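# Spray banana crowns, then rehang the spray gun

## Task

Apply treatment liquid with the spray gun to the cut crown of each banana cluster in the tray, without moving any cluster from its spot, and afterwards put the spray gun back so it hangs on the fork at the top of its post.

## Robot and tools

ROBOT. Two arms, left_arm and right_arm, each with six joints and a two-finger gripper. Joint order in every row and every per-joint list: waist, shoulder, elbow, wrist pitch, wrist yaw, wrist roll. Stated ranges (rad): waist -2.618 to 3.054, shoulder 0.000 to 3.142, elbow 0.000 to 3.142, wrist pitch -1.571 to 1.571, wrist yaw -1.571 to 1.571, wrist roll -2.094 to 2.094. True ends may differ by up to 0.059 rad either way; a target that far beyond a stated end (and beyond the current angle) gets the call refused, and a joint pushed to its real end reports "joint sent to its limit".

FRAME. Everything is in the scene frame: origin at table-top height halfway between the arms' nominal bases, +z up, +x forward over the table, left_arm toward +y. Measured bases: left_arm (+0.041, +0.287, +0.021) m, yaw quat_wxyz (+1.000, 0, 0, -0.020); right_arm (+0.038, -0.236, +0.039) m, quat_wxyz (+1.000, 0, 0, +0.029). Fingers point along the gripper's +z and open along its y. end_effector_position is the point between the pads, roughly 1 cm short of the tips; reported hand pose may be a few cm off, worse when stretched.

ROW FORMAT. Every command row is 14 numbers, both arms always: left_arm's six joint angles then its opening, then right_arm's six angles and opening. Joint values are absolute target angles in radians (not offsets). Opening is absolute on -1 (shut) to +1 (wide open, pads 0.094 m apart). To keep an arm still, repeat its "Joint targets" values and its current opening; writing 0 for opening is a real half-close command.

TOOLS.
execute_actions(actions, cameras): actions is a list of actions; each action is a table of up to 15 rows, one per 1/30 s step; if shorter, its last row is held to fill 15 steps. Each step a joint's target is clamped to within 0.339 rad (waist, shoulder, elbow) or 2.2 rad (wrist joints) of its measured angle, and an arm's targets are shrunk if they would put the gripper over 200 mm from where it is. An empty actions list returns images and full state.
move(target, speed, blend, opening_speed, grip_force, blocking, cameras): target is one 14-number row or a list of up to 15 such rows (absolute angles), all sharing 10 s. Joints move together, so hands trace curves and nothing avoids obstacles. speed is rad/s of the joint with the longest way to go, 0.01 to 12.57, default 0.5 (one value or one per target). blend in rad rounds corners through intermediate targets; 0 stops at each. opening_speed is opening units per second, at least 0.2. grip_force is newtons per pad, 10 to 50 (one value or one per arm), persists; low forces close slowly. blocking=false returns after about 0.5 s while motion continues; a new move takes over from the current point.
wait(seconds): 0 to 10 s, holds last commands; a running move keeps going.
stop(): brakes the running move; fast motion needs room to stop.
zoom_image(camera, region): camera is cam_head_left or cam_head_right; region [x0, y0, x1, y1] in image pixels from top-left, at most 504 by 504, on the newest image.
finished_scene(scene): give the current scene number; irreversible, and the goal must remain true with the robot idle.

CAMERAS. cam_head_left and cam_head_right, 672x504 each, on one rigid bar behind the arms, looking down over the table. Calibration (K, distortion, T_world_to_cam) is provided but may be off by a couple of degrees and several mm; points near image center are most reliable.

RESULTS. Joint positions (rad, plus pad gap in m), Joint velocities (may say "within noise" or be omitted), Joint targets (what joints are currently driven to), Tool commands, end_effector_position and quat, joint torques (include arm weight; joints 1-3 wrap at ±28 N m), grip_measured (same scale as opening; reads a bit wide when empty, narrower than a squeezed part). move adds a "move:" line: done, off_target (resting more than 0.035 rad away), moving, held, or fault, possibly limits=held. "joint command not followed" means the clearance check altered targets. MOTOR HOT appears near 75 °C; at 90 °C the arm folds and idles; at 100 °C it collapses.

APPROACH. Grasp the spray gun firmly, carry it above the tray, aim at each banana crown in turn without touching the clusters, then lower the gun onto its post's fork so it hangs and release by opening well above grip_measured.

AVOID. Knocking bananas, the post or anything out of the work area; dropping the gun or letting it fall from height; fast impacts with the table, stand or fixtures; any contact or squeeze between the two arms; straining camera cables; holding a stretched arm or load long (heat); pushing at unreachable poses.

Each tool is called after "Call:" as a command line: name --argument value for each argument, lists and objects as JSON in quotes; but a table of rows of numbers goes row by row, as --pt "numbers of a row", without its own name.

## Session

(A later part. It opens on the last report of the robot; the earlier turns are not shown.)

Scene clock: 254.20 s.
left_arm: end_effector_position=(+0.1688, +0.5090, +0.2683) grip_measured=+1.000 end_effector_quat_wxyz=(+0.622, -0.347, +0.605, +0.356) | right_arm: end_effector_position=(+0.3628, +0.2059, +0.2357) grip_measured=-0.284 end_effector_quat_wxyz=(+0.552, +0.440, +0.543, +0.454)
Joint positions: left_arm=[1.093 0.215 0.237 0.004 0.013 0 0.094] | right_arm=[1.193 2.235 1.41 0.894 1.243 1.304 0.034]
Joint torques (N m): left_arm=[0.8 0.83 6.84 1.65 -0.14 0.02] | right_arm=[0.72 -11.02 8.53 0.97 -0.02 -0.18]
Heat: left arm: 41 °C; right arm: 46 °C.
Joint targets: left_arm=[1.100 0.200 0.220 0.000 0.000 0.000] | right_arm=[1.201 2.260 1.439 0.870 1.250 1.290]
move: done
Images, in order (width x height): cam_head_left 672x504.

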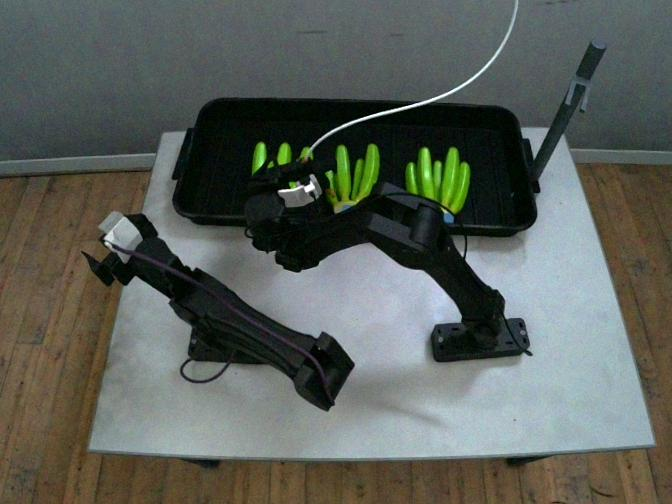

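Call:
move --pt "1.25 0.2 0.22 0 0 0 1 1.223 2.371 1.642 0.775 1.272 1.29 -0.9" --pt "1.25 0.2 0.22 0 0 0 1 1.262 2.244 1.412 0.88 0.72 1.29 -0.9" --pt "1.25 0.2 0.22 0 0 0 1 1.2975 2.495 1.877 0.665 0.756 1.29 -0.9" --speed '[0.07,0.4,0.12]' --blend '[0.01,0.02,0]' --cameras '["cam_head_left"]'

Call:
zoom_image --camera "cam_head_left" --region '[210, 80, 490, 280]'

Scene clock: 275.67 s.
left_arm: end_effector_position=(+0.1343, +0.5256, +0.2683) grip_measured=+1.000 end_effector_quat_wxyz=(+0.593, -0.391, +0.578, +0.402) | right_arm: end_effector_position=(+0.3032, +0.3838, +0.2364) grip_measured=-0.284 end_effector_quat_wxyz=(+0.407, +0.249, +0.650, +0.591)
Joint positions: left_arm=[1.242 0.215 0.237 0.004 0.013 0 0.094] | right_arm=[1.289 2.467 1.842 0.667 0.745 1.305 0.034]
Joint torques (N m): left_arm=[0.76 0.81 6.76 1.66 -0.16 0.03] | right_arm=[0.83 -13.46 10.14 1.51 0.13 -0.13]
Motor temperatures (°C): left_arm=[27 28 32 41 26 26 26] | right_arm=[27 35 47 42 29 24 31]
Heat: left arm: 41 °C; right arm: 47 °C.
Joint targets: left_arm=[1.250 0.200 0.220 0.000 0.000 0.000] | right_arm=[1.298 2.495 1.877 0.665 0.756 1.290]
move: done
Images, in order (width x height): cam_head_left 672x504.

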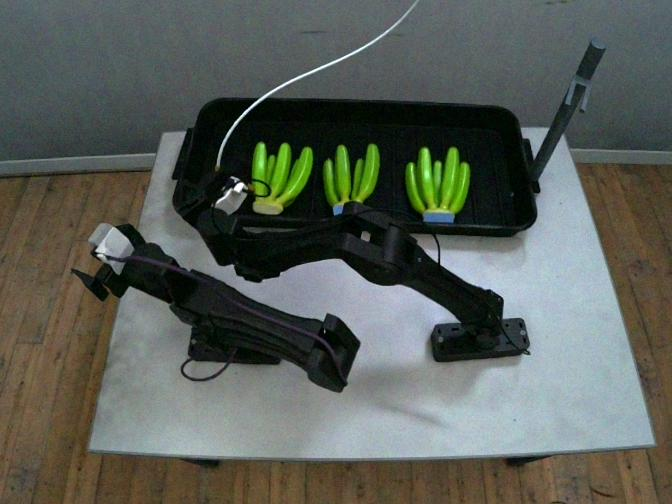

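Scaled by 1.800 from the camera's 672x504 image, which has a finer 960x720 frame.

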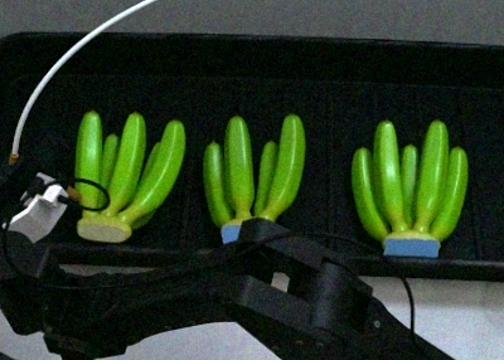

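Call:
move --pt "1.25 0.2 0.22 0 0 0 1 1.363 2.475 1.839 0.683 0.821 1.29 -0.9" --pt "1.25 0.2 0.22 0 0 0 1 1.338 2.214 1.354 0.87 0.796 1.29 -0.9" --speed '[0.1,0.12]' --blend '[0.01,0]' --cameras '["cam_head_left"]'

Call:
zoom_image --camera "cam_head_left" --region '[210, 80, 490, 280]'

Scene clock: 291.53 s.
left_arm: end_effector_position=(+0.1343, +0.5256, +0.2683) grip_measured=+1.000 end_effector_quat_wxyz=(+0.593, -0.391, +0.578, +0.402) | right_arm: end_effector_position=(+0.2609, +0.3195, +0.2026) grip_measured=-0.284 end_effector_quat_wxyz=(+0.410, +0.237, +0.675, +0.565)
Joint positions: left_arm=[1.242 0.215 0.237 0.004 0.013 0 0.094] | right_arm=[1.347 2.258 1.368 0.855 0.799 1.305 0.034]
Joint torques (N m): left_arm=[0.7 0.79 6.82 1.66 -0.18 0.04] | right_arm=[-0.65 -17.7 5.27 1.58 0.01 -0.13]
Heat: left arm: 41 °C; right arm: 46 °C.
Joint targets: left_arm=[1.250 0.200 0.220 0.000 0.000 0.000] | right_arm=[1.338 2.214 1.354 0.870 0.796 1.290]
move: off_target (right_arm); right_arm: the shoulder is farthest, 0.044 rad from its target
Images, in order (width x height): cam_head_left 672x504.

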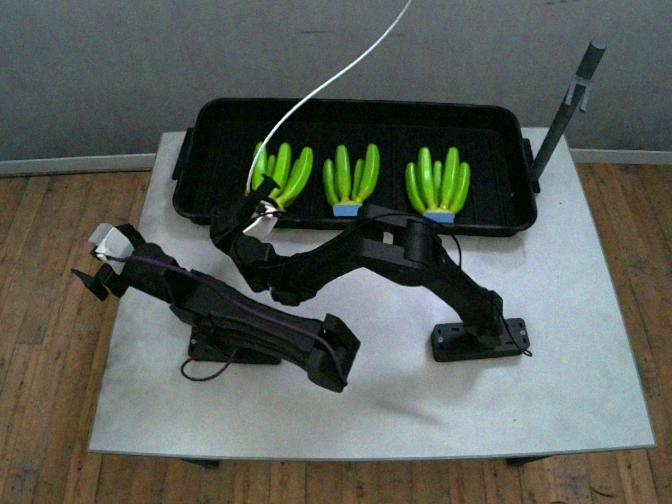

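Scaled by 1.800 from the camera's 672x504 image, which has a finer 960x720 frame.

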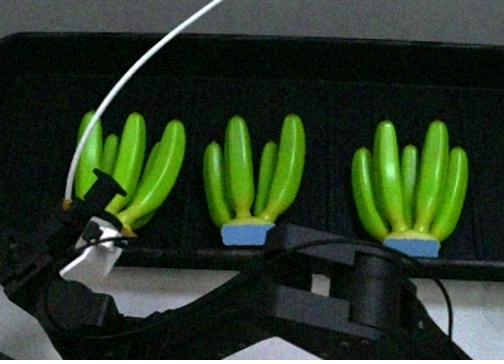

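Crowns 2 and 3 done. Pull back to see crown 1 while sweeping again.

Call:
move --pt "1.25 0.2 0.22 0 0 0 1 1.355 2.44 1.79 0.72 0.815 1.29 -0.9" --speed 0.15 --cameras '["cam_head_left"]'

Call:
zoom_image --camera "cam_head_left" --region '[180, 80, 400, 280]'

Scene clock: 299.77 s.
left_arm: end_effector_position=(+0.1343, +0.5256, +0.2683) grip_measured=+1.000 end_effector_quat_wxyz=(+0.593, -0.391, +0.578, +0.402) | right_arm: end_effector_position=(+0.2712, +0.3768, +0.2449) grip_measured=-0.284 end_effector_quat_wxyz=(+0.405, +0.255, +0.642, +0.599)
Joint positions: left_arm=[1.242 0.215 0.237 0.004 0.013 0 0.094] | right_arm=[1.347 2.413 1.755 0.725 0.805 1.305 0.034]
Joint torques (N m): left_arm=[0.77 0.8 6.75 1.66 -0.15 0] | right_arm=[0.85 -13.04 9.72 1.4 0.04 -0.15]
Motor temperatures (°C): left_arm=[27 28 31 41 26 26 26] | right_arm=[27 42 46 44 29 24 32]
Heat: left arm: 41 °C; right arm: 46 °C.
Joint targets: left_arm=[1.250 0.200 0.220 0.000 0.000 0.000] | right_arm=[1.355 2.440 1.790 0.720 0.815 1.290]
move: done
Images, in order (width x height): cam_head_left 672x504.

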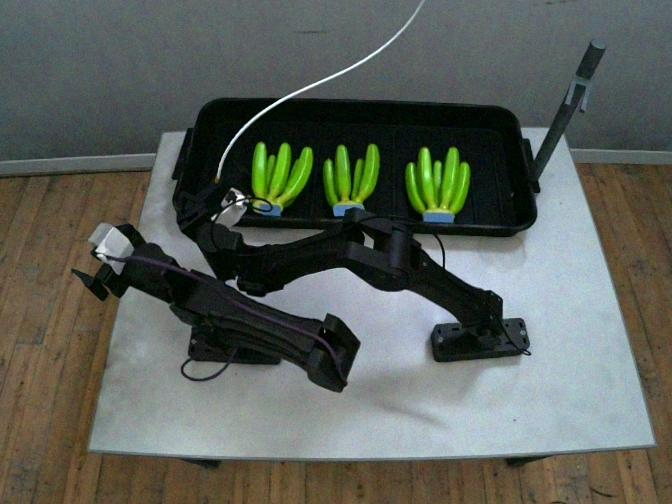

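Scaled by 2.291 from the camera's 672x504 image, which has a finer 960x720 frame.

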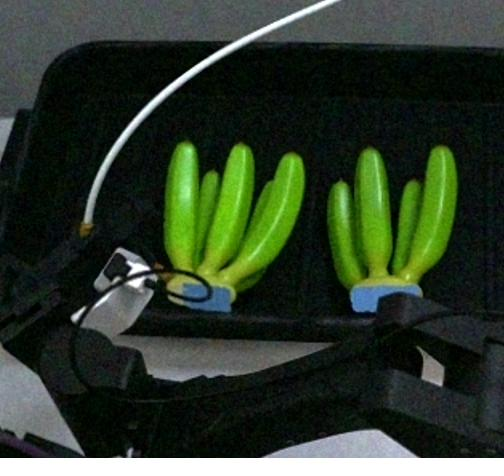

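Call:
move --pt "1.25 0.2 0.22 0 0 0 1 1.365 2.558 2.03 0.56 0.818 1.29 -0.9" --pt "1.25 0.2 0.22 0 0 0 1 1.345 2.558 2.03 0.56 0.818 1.29 -0.9" --speed '[0.1,0.05]' --cameras '["cam_head_left"]'

Call:
zoom_image --camera "cam_head_left" --region '[180, 130, 330, 270]'

Scene clock: 313.70 s.
left_arm: end_effector_position=(+0.1343, +0.5256, +0.2683) grip_measured=+1.000 end_effector_quat_wxyz=(+0.593, -0.391, +0.578, +0.402) | right_arm: end_effector_position=(+0.2705, +0.4003, +0.2440) grip_measured=-0.284 end_effector_quat_wxyz=(+0.401, +0.254, +0.648, +0.596)
Joint positions: left_arm=[1.242 0.215 0.237 0.004 0.013 0 0.094] | right_arm=[1.354 2.497 1.928 0.615 0.807 1.319 0.034]
Joint torques (N m): left_arm=[0.8 0.81 6.8 1.65 -0.16 0.03] | right_arm=[-0.01 -16.31 7.15 1.49 -0.07 -0.11]
Heat: left arm: 42 °C; right arm: 48 °C.
Joint targets: left_arm=[1.250 0.200 0.220 0.000 0.000 0.000] | right_arm=[1.354 2.497 1.927 0.615 0.808 1.305]
move: held (right_arm; a check stopped the path); path passed 0 of 2 targets; limits=held; right_arm: the elbow is farthest, 0.102 rad from its target
joint command not followed: on one or more control steps a check withheld the commanded joint targets of the right arm, and it was not sent them on those steps.
cause: the commanded joint targets, or the way to them, would bring a part of the robot too close to another arm (this arm's wrist (the part past the wrist pitch) and the left arm's wrist (the part past the wrist pitch), at the place that arm is still heading or pushing toward).
Images, in order (width x height): cam_head_left 672x504.

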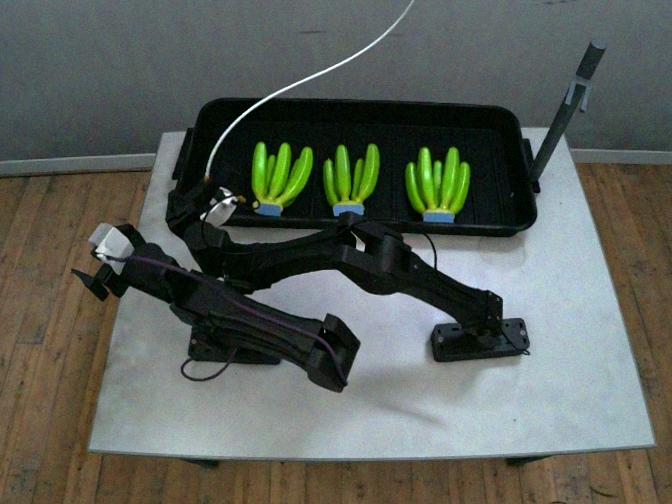

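Scaled by 3.360 from the camera's 672x504 image, which has a finer 960x720 frame.

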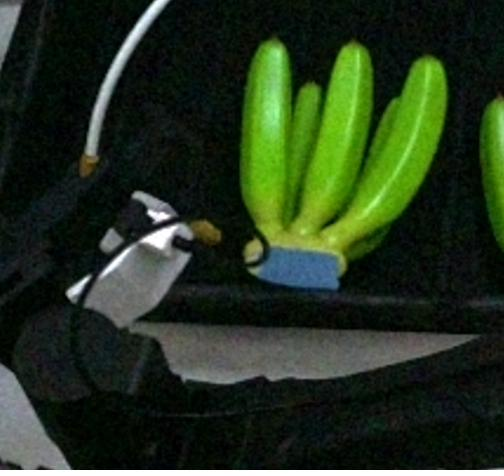

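Call:
move --pt "1.25 0.2 0.22 0 0 0 1 1.352 2.49 1.92 0.62 0.80 1.45 -0.9" --pt "1.25 0.2 0.22 0 0 0 1 1.325 2.49 1.92 0.62 0.77 1.45 -0.9" --speed 0.1 --cameras '["cam_head_left"]'

Call:
zoom_image --camera "cam_head_left" --region '[180, 130, 330, 270]'

Scene clock: 325.27 s.
left_arm: end_effector_position=(+0.1343, +0.5256, +0.2683) grip_measured=+1.000 end_effector_quat_wxyz=(+0.593, -0.391, +0.578, +0.402) | right_arm: end_effector_position=(+0.2823, +0.3992, +0.2442) grip_measured=-0.284 end_effector_quat_wxyz=(+0.355, +0.298, +0.628, +0.625)
Joint positions: left_arm=[1.242 0.215 0.237 0.004 0.013 0 0.094] | right_arm=[1.33 2.497 1.928 0.615 0.776 1.465 0.034]
Joint torques (N m): left_arm=[0.73 0.8 6.8 1.67 -0.15 0.04] | right_arm=[-0.28 -16.77 6.56 1.52 -0.01 -0.14]
Heat: left arm: 42 °C; right arm: 48 °C.
Joint targets: left_arm=[1.250 0.200 0.220 0.000 0.000 0.000] | right_arm=[1.325 2.490 1.920 0.620 0.770 1.450]
move: done
Images, in order (width x height): cam_head_left 672x504.

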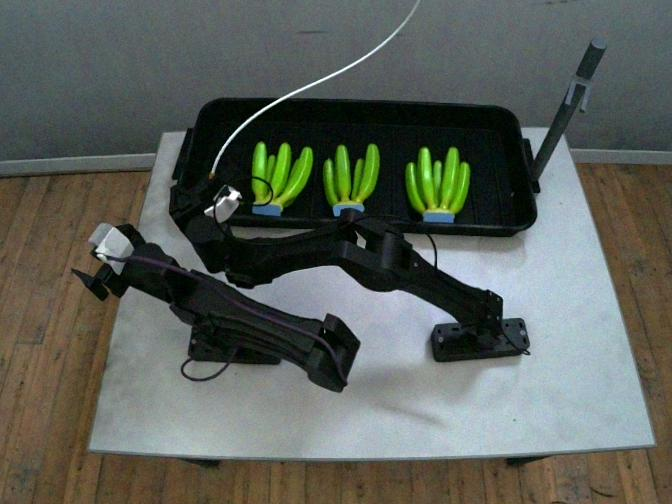

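Scaled by 3.360 from the camera's 672x504 image, which has a finer 960x720 frame.

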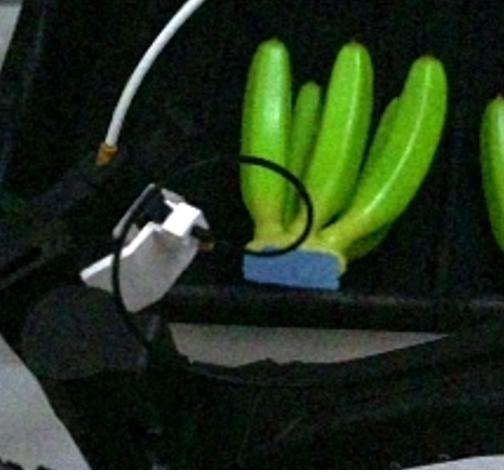

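Call:
move --pt "1.25 0.2 0.22 0 0 0 1 1.2 2.2 1.45 0.85 1.1 1.29 -0.9" --pt "1.25 0.2 0.22 0 0 0 1 0.803 1.08 0.62 0.55 0.85 1.29 -0.9" --pt "1.25 0.2 0.22 0 0 0 1 -0.218 0.666 0.355 0.35 0.345 0.14 -0.9" --speed '[0.5,0.8,0.7]' --blend '[0.1,0.08,0]' --cameras '["cam_head_left","cam_head_right"]'

Call:
move --pt "1.25 0.2 0.22 0 0 0 1 -0.308 0.95 0.423 0.58 0.255 0.13 -0.9" --speed 0.2 --cameras '["cam_head_left","cam_head_right"]'

Call:
zoom_image --camera "cam_head_left" --region '[510, 50, 630, 170]'

Call:
zoom_image --camera "cam_head_right" --region '[510, 50, 630, 170]'

Scene clock: 349.20 s.
left_arm: end_effector_position=(+0.1343, +0.5256, +0.2683) grip_measured=+1.000 end_effector_quat_wxyz=(+0.593, -0.391, +0.578, +0.402) | right_arm: end_effector_position=(+0.3308, -0.3437, +0.3089) grip_measured=-0.284 end_effector_quat_wxyz=(+0.700, +0.231, +0.664, -0.125)
Joint positions: left_arm=[1.242 0.215 0.237 0.004 0.013 0 0.094] | right_arm=[-0.211 0.684 0.368 0.329 0.358 0.154 0.034]
Joint torques (N m): left_arm=[0.73 0.8 6.83 1.66 -0.16 0.01] | right_arm=[-0.7 -2.04 6.65 1.84 -0.18 -0.15]
Heat: left arm: 42 °C; right arm: 47 °C.
Joint targets: left_arm=[1.250 0.200 0.220 0.000 0.000 0.000] | right_arm=[-0.218 0.666 0.355 0.350 0.345 0.140]
move: done

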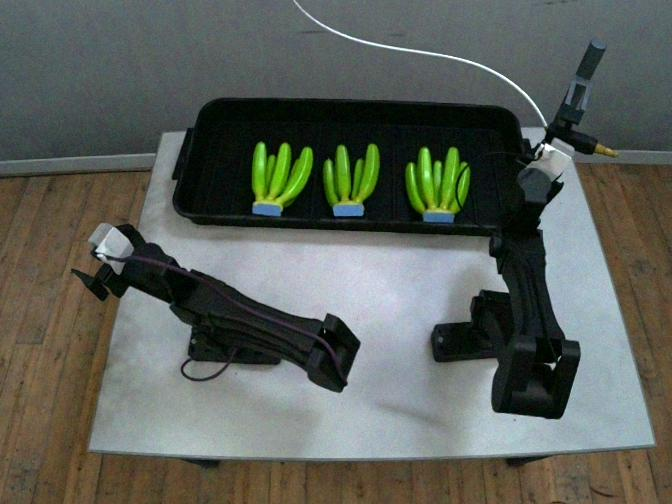

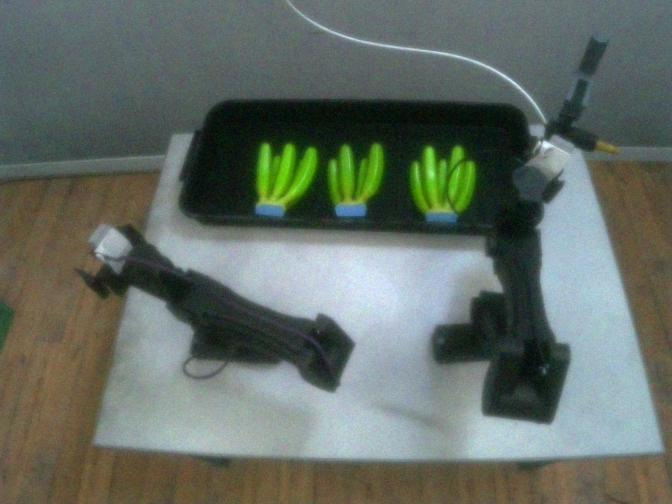

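Scene clock: 351.10 s.
left_arm: end_effector_position=(+0.1343, +0.5256, +0.2683) grip_measured=+1.000 end_effector_quat_wxyz=(+0.593, -0.391, +0.578, +0.402) | right_arm: end_effector_position=(+0.3656, -0.3640, +0.2845) grip_measured=-0.284 end_effector_quat_wxyz=(+0.686, +0.226, +0.679, -0.129)
Joint positions: left_arm=[1.242 0.215 0.237 0.004 0.013 0 0.094] | right_arm=[-0.299 0.948 0.378 0.544 0.267 0.142 0.034]
Joint torques (N m): left_arm=[0.76 0.76 6.79 1.67 -0.17 0.02] | right_arm=[-0.58 -2.04 11.32 1.99 -0.17 -0.1]
Heat: left arm: 42 °C; right arm: 47 °C.
Joint targets: left_arm=[1.250 0.200 0.220 0.000 0.000 0.000] | right_arm=[-0.308 0.950 0.423 0.580 0.255 0.130]
move: off_target (right_arm); right_arm: the elbow is farthest, 0.045 rad from its target

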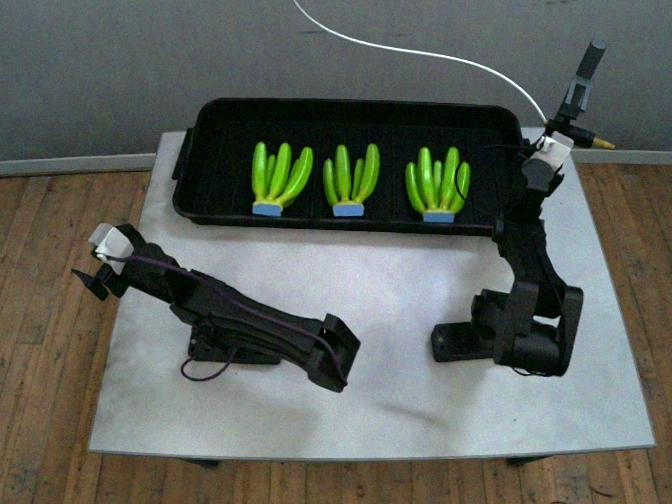

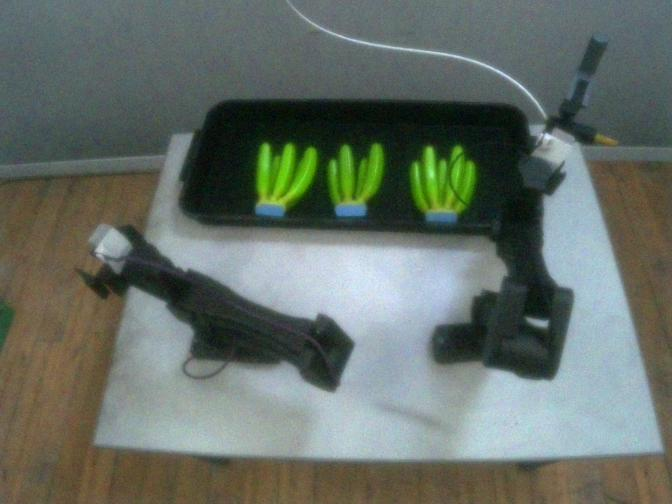

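Scaled by 4.200 from the camera's 672x504 image, which has a finer 960x720 frame.

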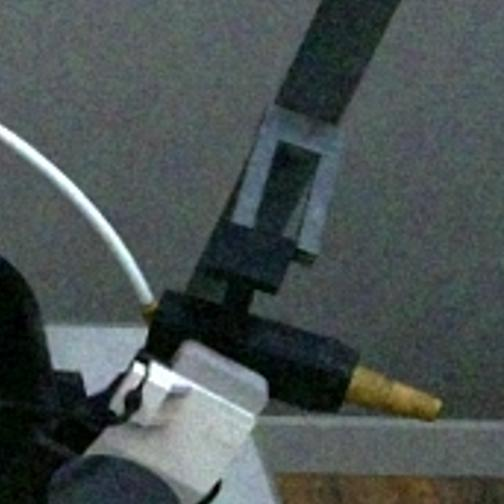

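Scaled by 4.200 from the camera's 672x504 image, which has a finer 960x720 frame.

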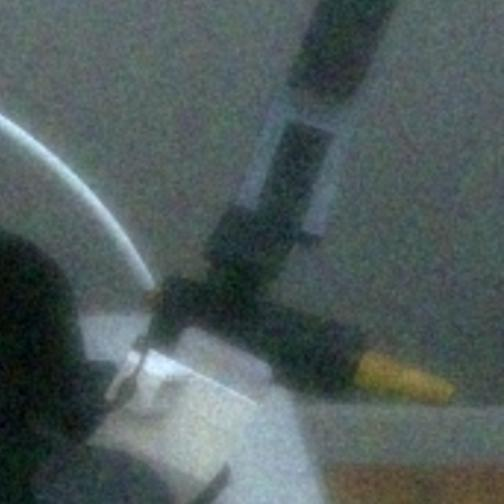

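Call:
move --pt "1.25 0.2 0.22 0 0 0 1 -0.29 0.80 0.41 0.49 0.28 0.13 -0.9" --pt "1.25 0.2 0.22 0 0 0 1 -0.328 0.95 0.443 0.602 0.24 0.13 -0.9" --speed 0.25 --cameras '["cam_head_left","cam_head_right"]'

Call:
zoom_image --camera "cam_head_left" --region '[510, 50, 630, 170]'

Call:
zoom_image --camera "cam_head_right" --region '[510, 50, 630, 170]'

Scene clock: 364.33 s.
left_arm: end_effector_position=(+0.1343, +0.5256, +0.2683) grip_measured=+1.000 end_effector_quat_wxyz=(+0.593, -0.391, +0.578, +0.402) | right_arm: end_effector_position=(+0.3664, -0.3695, +0.2996) grip_measured=-0.284 end_effector_quat_wxyz=(+0.699, +0.228, +0.665, -0.131)
Joint positions: left_arm=[1.242 0.215 0.237 0.004 0.013 0 0.094] | right_arm=[-0.32 0.952 0.403 0.562 0.253 0.142 0.034]
Joint torques (N m): left_arm=[0.79 0.75 6.76 1.66 -0.15 0.02] | right_arm=[-0.69 -2.43 10.84 2.01 -0.19 -0.12]
Heat: left arm: 42 °C; right arm: 50 °C.
Joint targets: left_arm=[1.250 0.200 0.220 0.000 0.000 0.000] | right_arm=[-0.328 0.950 0.443 0.602 0.240 0.130]
move: off_target (right_arm); right_arm: the elbow is farthest, 0.040 rad from its target

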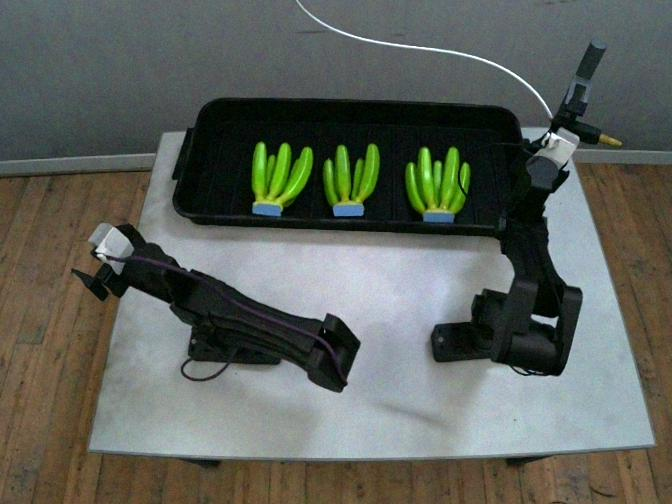

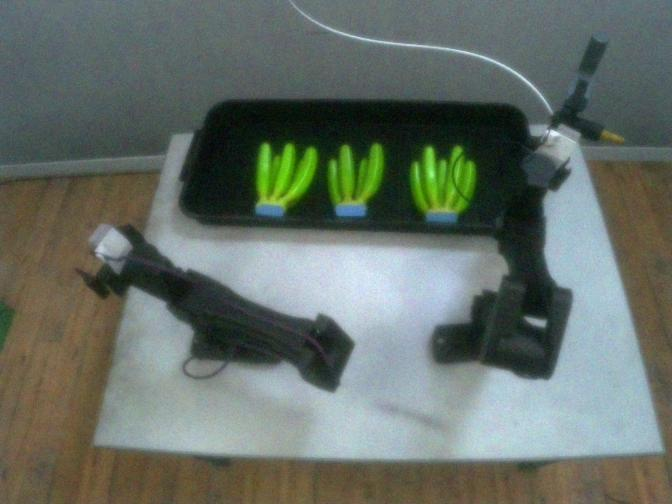

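Scaled by 4.200 from the camera's 672x504 image, which has a finer 960x720 frame.

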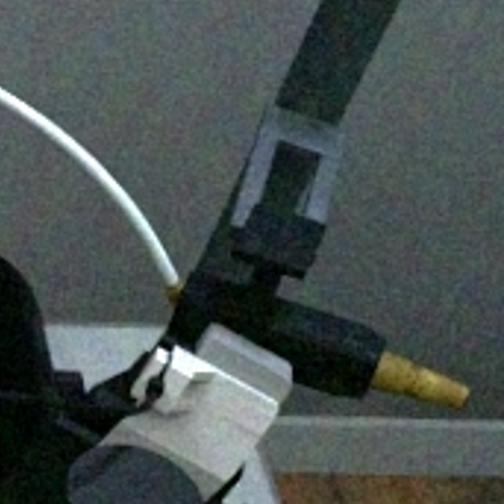

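Scaled by 4.200 from the camera's 672x504 image, which has a finer 960x720 frame.

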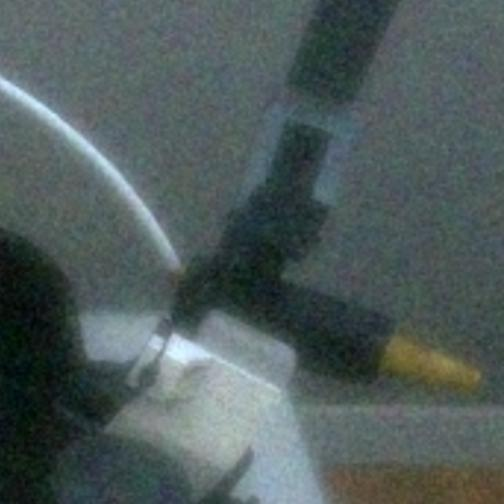

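Call:
move --pt "1.25 0.2 0.22 0 0 0 1 -0.362 1.212 0.542 0.745 0.21 0.13 -0.9" --pt "1.25 0.2 0.22 0 0 0 1 -0.393 1.401 0.64 0.84 0.165 0.13 -0.9" --speed 0.15 --blend '[0.03,0]' --cameras '["cam_head_left","cam_head_right"]'

Call:
zoom_image --camera "cam_head_left" --region '[510, 50, 630, 170]'

Call:
zoom_image --camera "cam_head_right" --region '[510, 50, 630, 170]'

Scene clock: 375.87 s.
left_arm: end_effector_position=(+0.1343, +0.5256, +0.2683) grip_measured=+1.000 end_effector_quat_wxyz=(+0.593, -0.391, +0.578, +0.402) | right_arm: end_effector_position=(+0.4394, -0.4048, +0.2872) grip_measured=-0.284 end_effector_quat_wxyz=(+0.697, +0.226, +0.668, -0.129)
Joint positions: left_arm=[1.242 0.215 0.237 0.004 0.013 0 0.094] | right_arm=[-0.383 1.388 0.598 0.796 0.183 0.142 0.034]
Joint torques (N m): left_arm=[0.83 0.8 6.78 1.64 -0.16 0.04] | right_arm=[-0.87 -4.38 10.48 2.05 -0.22 -0.11]
Motor temperatures (°C): left_arm=[27 28 31 42 26 26 26] | right_arm=[27 36 52 47 29 24 32]
Heat: left arm: 42 °C; right arm: 52 °C.
Joint targets: left_arm=[1.250 0.200 0.220 0.000 0.000 0.000] | right_arm=[-0.393 1.401 0.640 0.840 0.165 0.130]
move: off_target (right_arm); right_arm: the wrist pitch is farthest, 0.044 rad from its target

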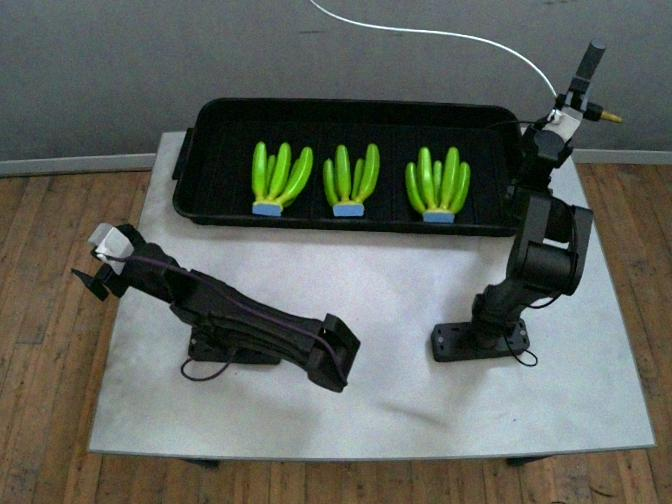

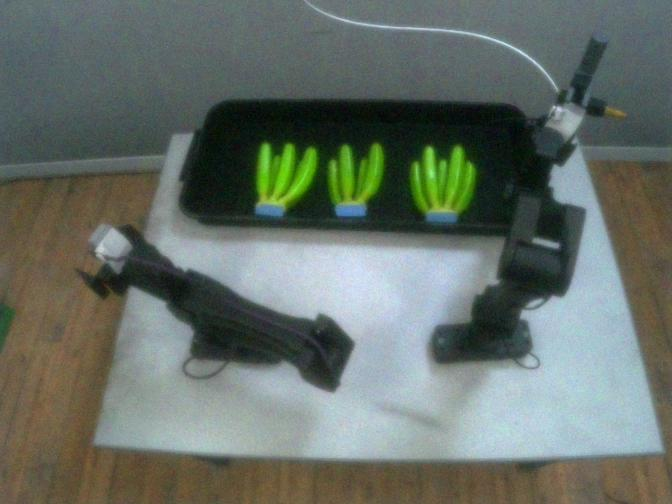

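Scaled by 4.200 from the camera's 672x504 image, which has a finer 960x720 frame.

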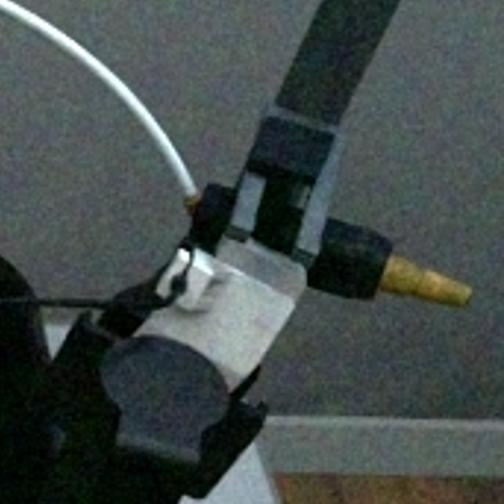

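Scaled by 4.200 from the camera's 672x504 image, which has a finer 960x720 frame.

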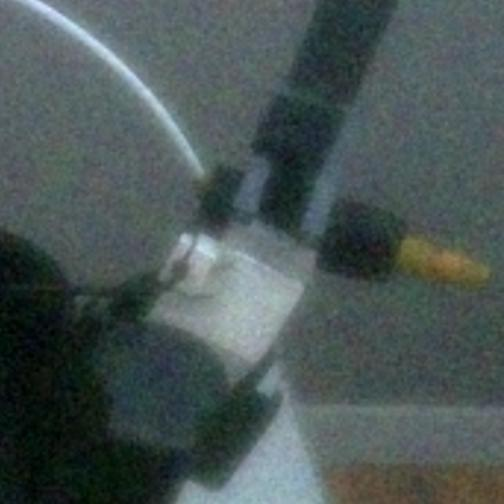

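Seated. Lower slightly, release, retreat.

Call:
move --pt "1.25 0.2 0.22 0 0 0 1 -0.387 1.401 0.60 0.82 0.175 0.15 -0.9" --pt "1.25 0.2 0.22 0 0 0 1 -0.387 1.401 0.60 0.82 0.175 0.15 0.98" --pt "1.25 0.2 0.22 0 0 0 1 -0.35 1.2 0.475 0.75 0.215 0.15 0.98" --pt "1.25 0.2 0.22 0 0 0 1 -0.24 0.70 0.32 0.39 0.33 0.15 0.98" --speed '[0.1,0.2,0.3,0.4]' --opening_speed 0.7 --blend '[0,0,0.05,0]' --cameras '["cam_head_left","cam_head_right"]'

Call:
zoom_image --camera "cam_head_left" --region '[490, 30, 640, 180]'

Scene clock: 392.77 s.
left_arm: end_effector_position=(+0.1343, +0.5256, +0.2683) grip_measured=+1.000 end_effector_quat_wxyz=(+0.593, -0.391, +0.578, +0.402) | right_arm: end_effector_position=(+0.3326, -0.3499, +0.3086) grip_measured=+0.978 end_effector_quat_wxyz=(+0.711, +0.233, +0.652, -0.123)
Joint positions: left_arm=[1.242 0.215 0.237 0.004 0.013 0 0.094] | right_arm=[-0.249 0.71 0.343 0.41 0.323 0.159 0.093]
Joint torques (N m): left_arm=[0.7 0.83 6.83 1.67 -0.15 0.01] | right_arm=[0.84 -1.51 6.12 1.52 0.01 -0.03]
Heat: left arm: 42 °C; right arm: 50 °C.
Joint targets: left_arm=[1.250 0.200 0.220 0.000 0.000 0.000] | right_arm=[-0.240 0.700 0.320 0.390 0.330 0.150]
move: done

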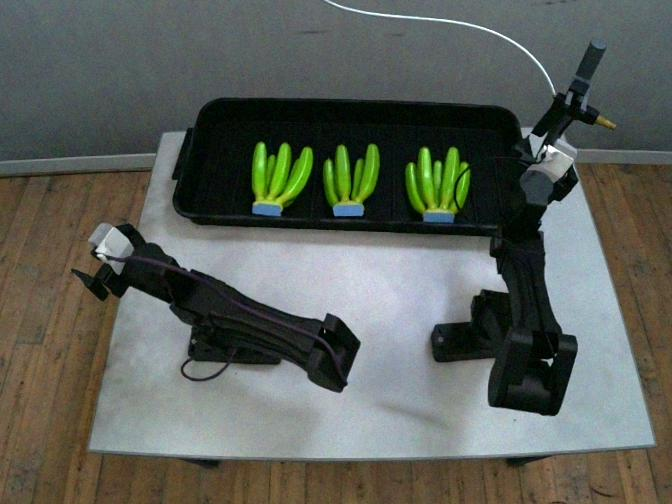

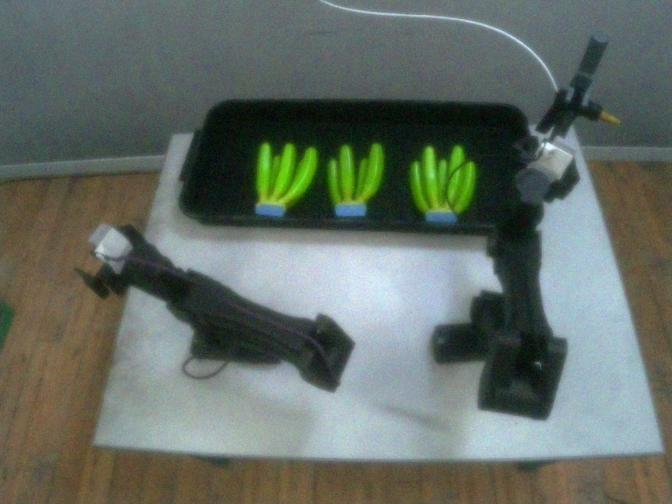

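Scaled by 3.360 from the camera's 672x504 image, which has a finer 960x720 frame.

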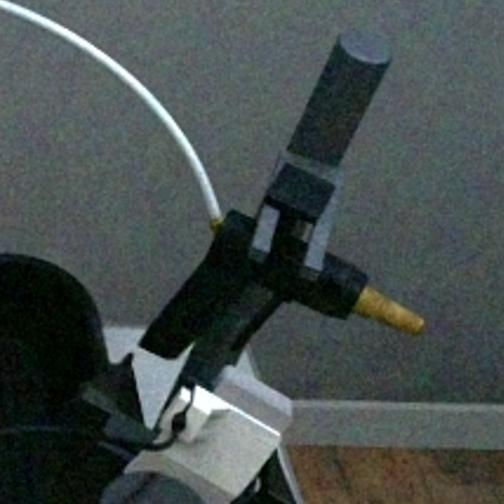

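Call:
finished_scene --scene 2

The scene is finished: the task was done.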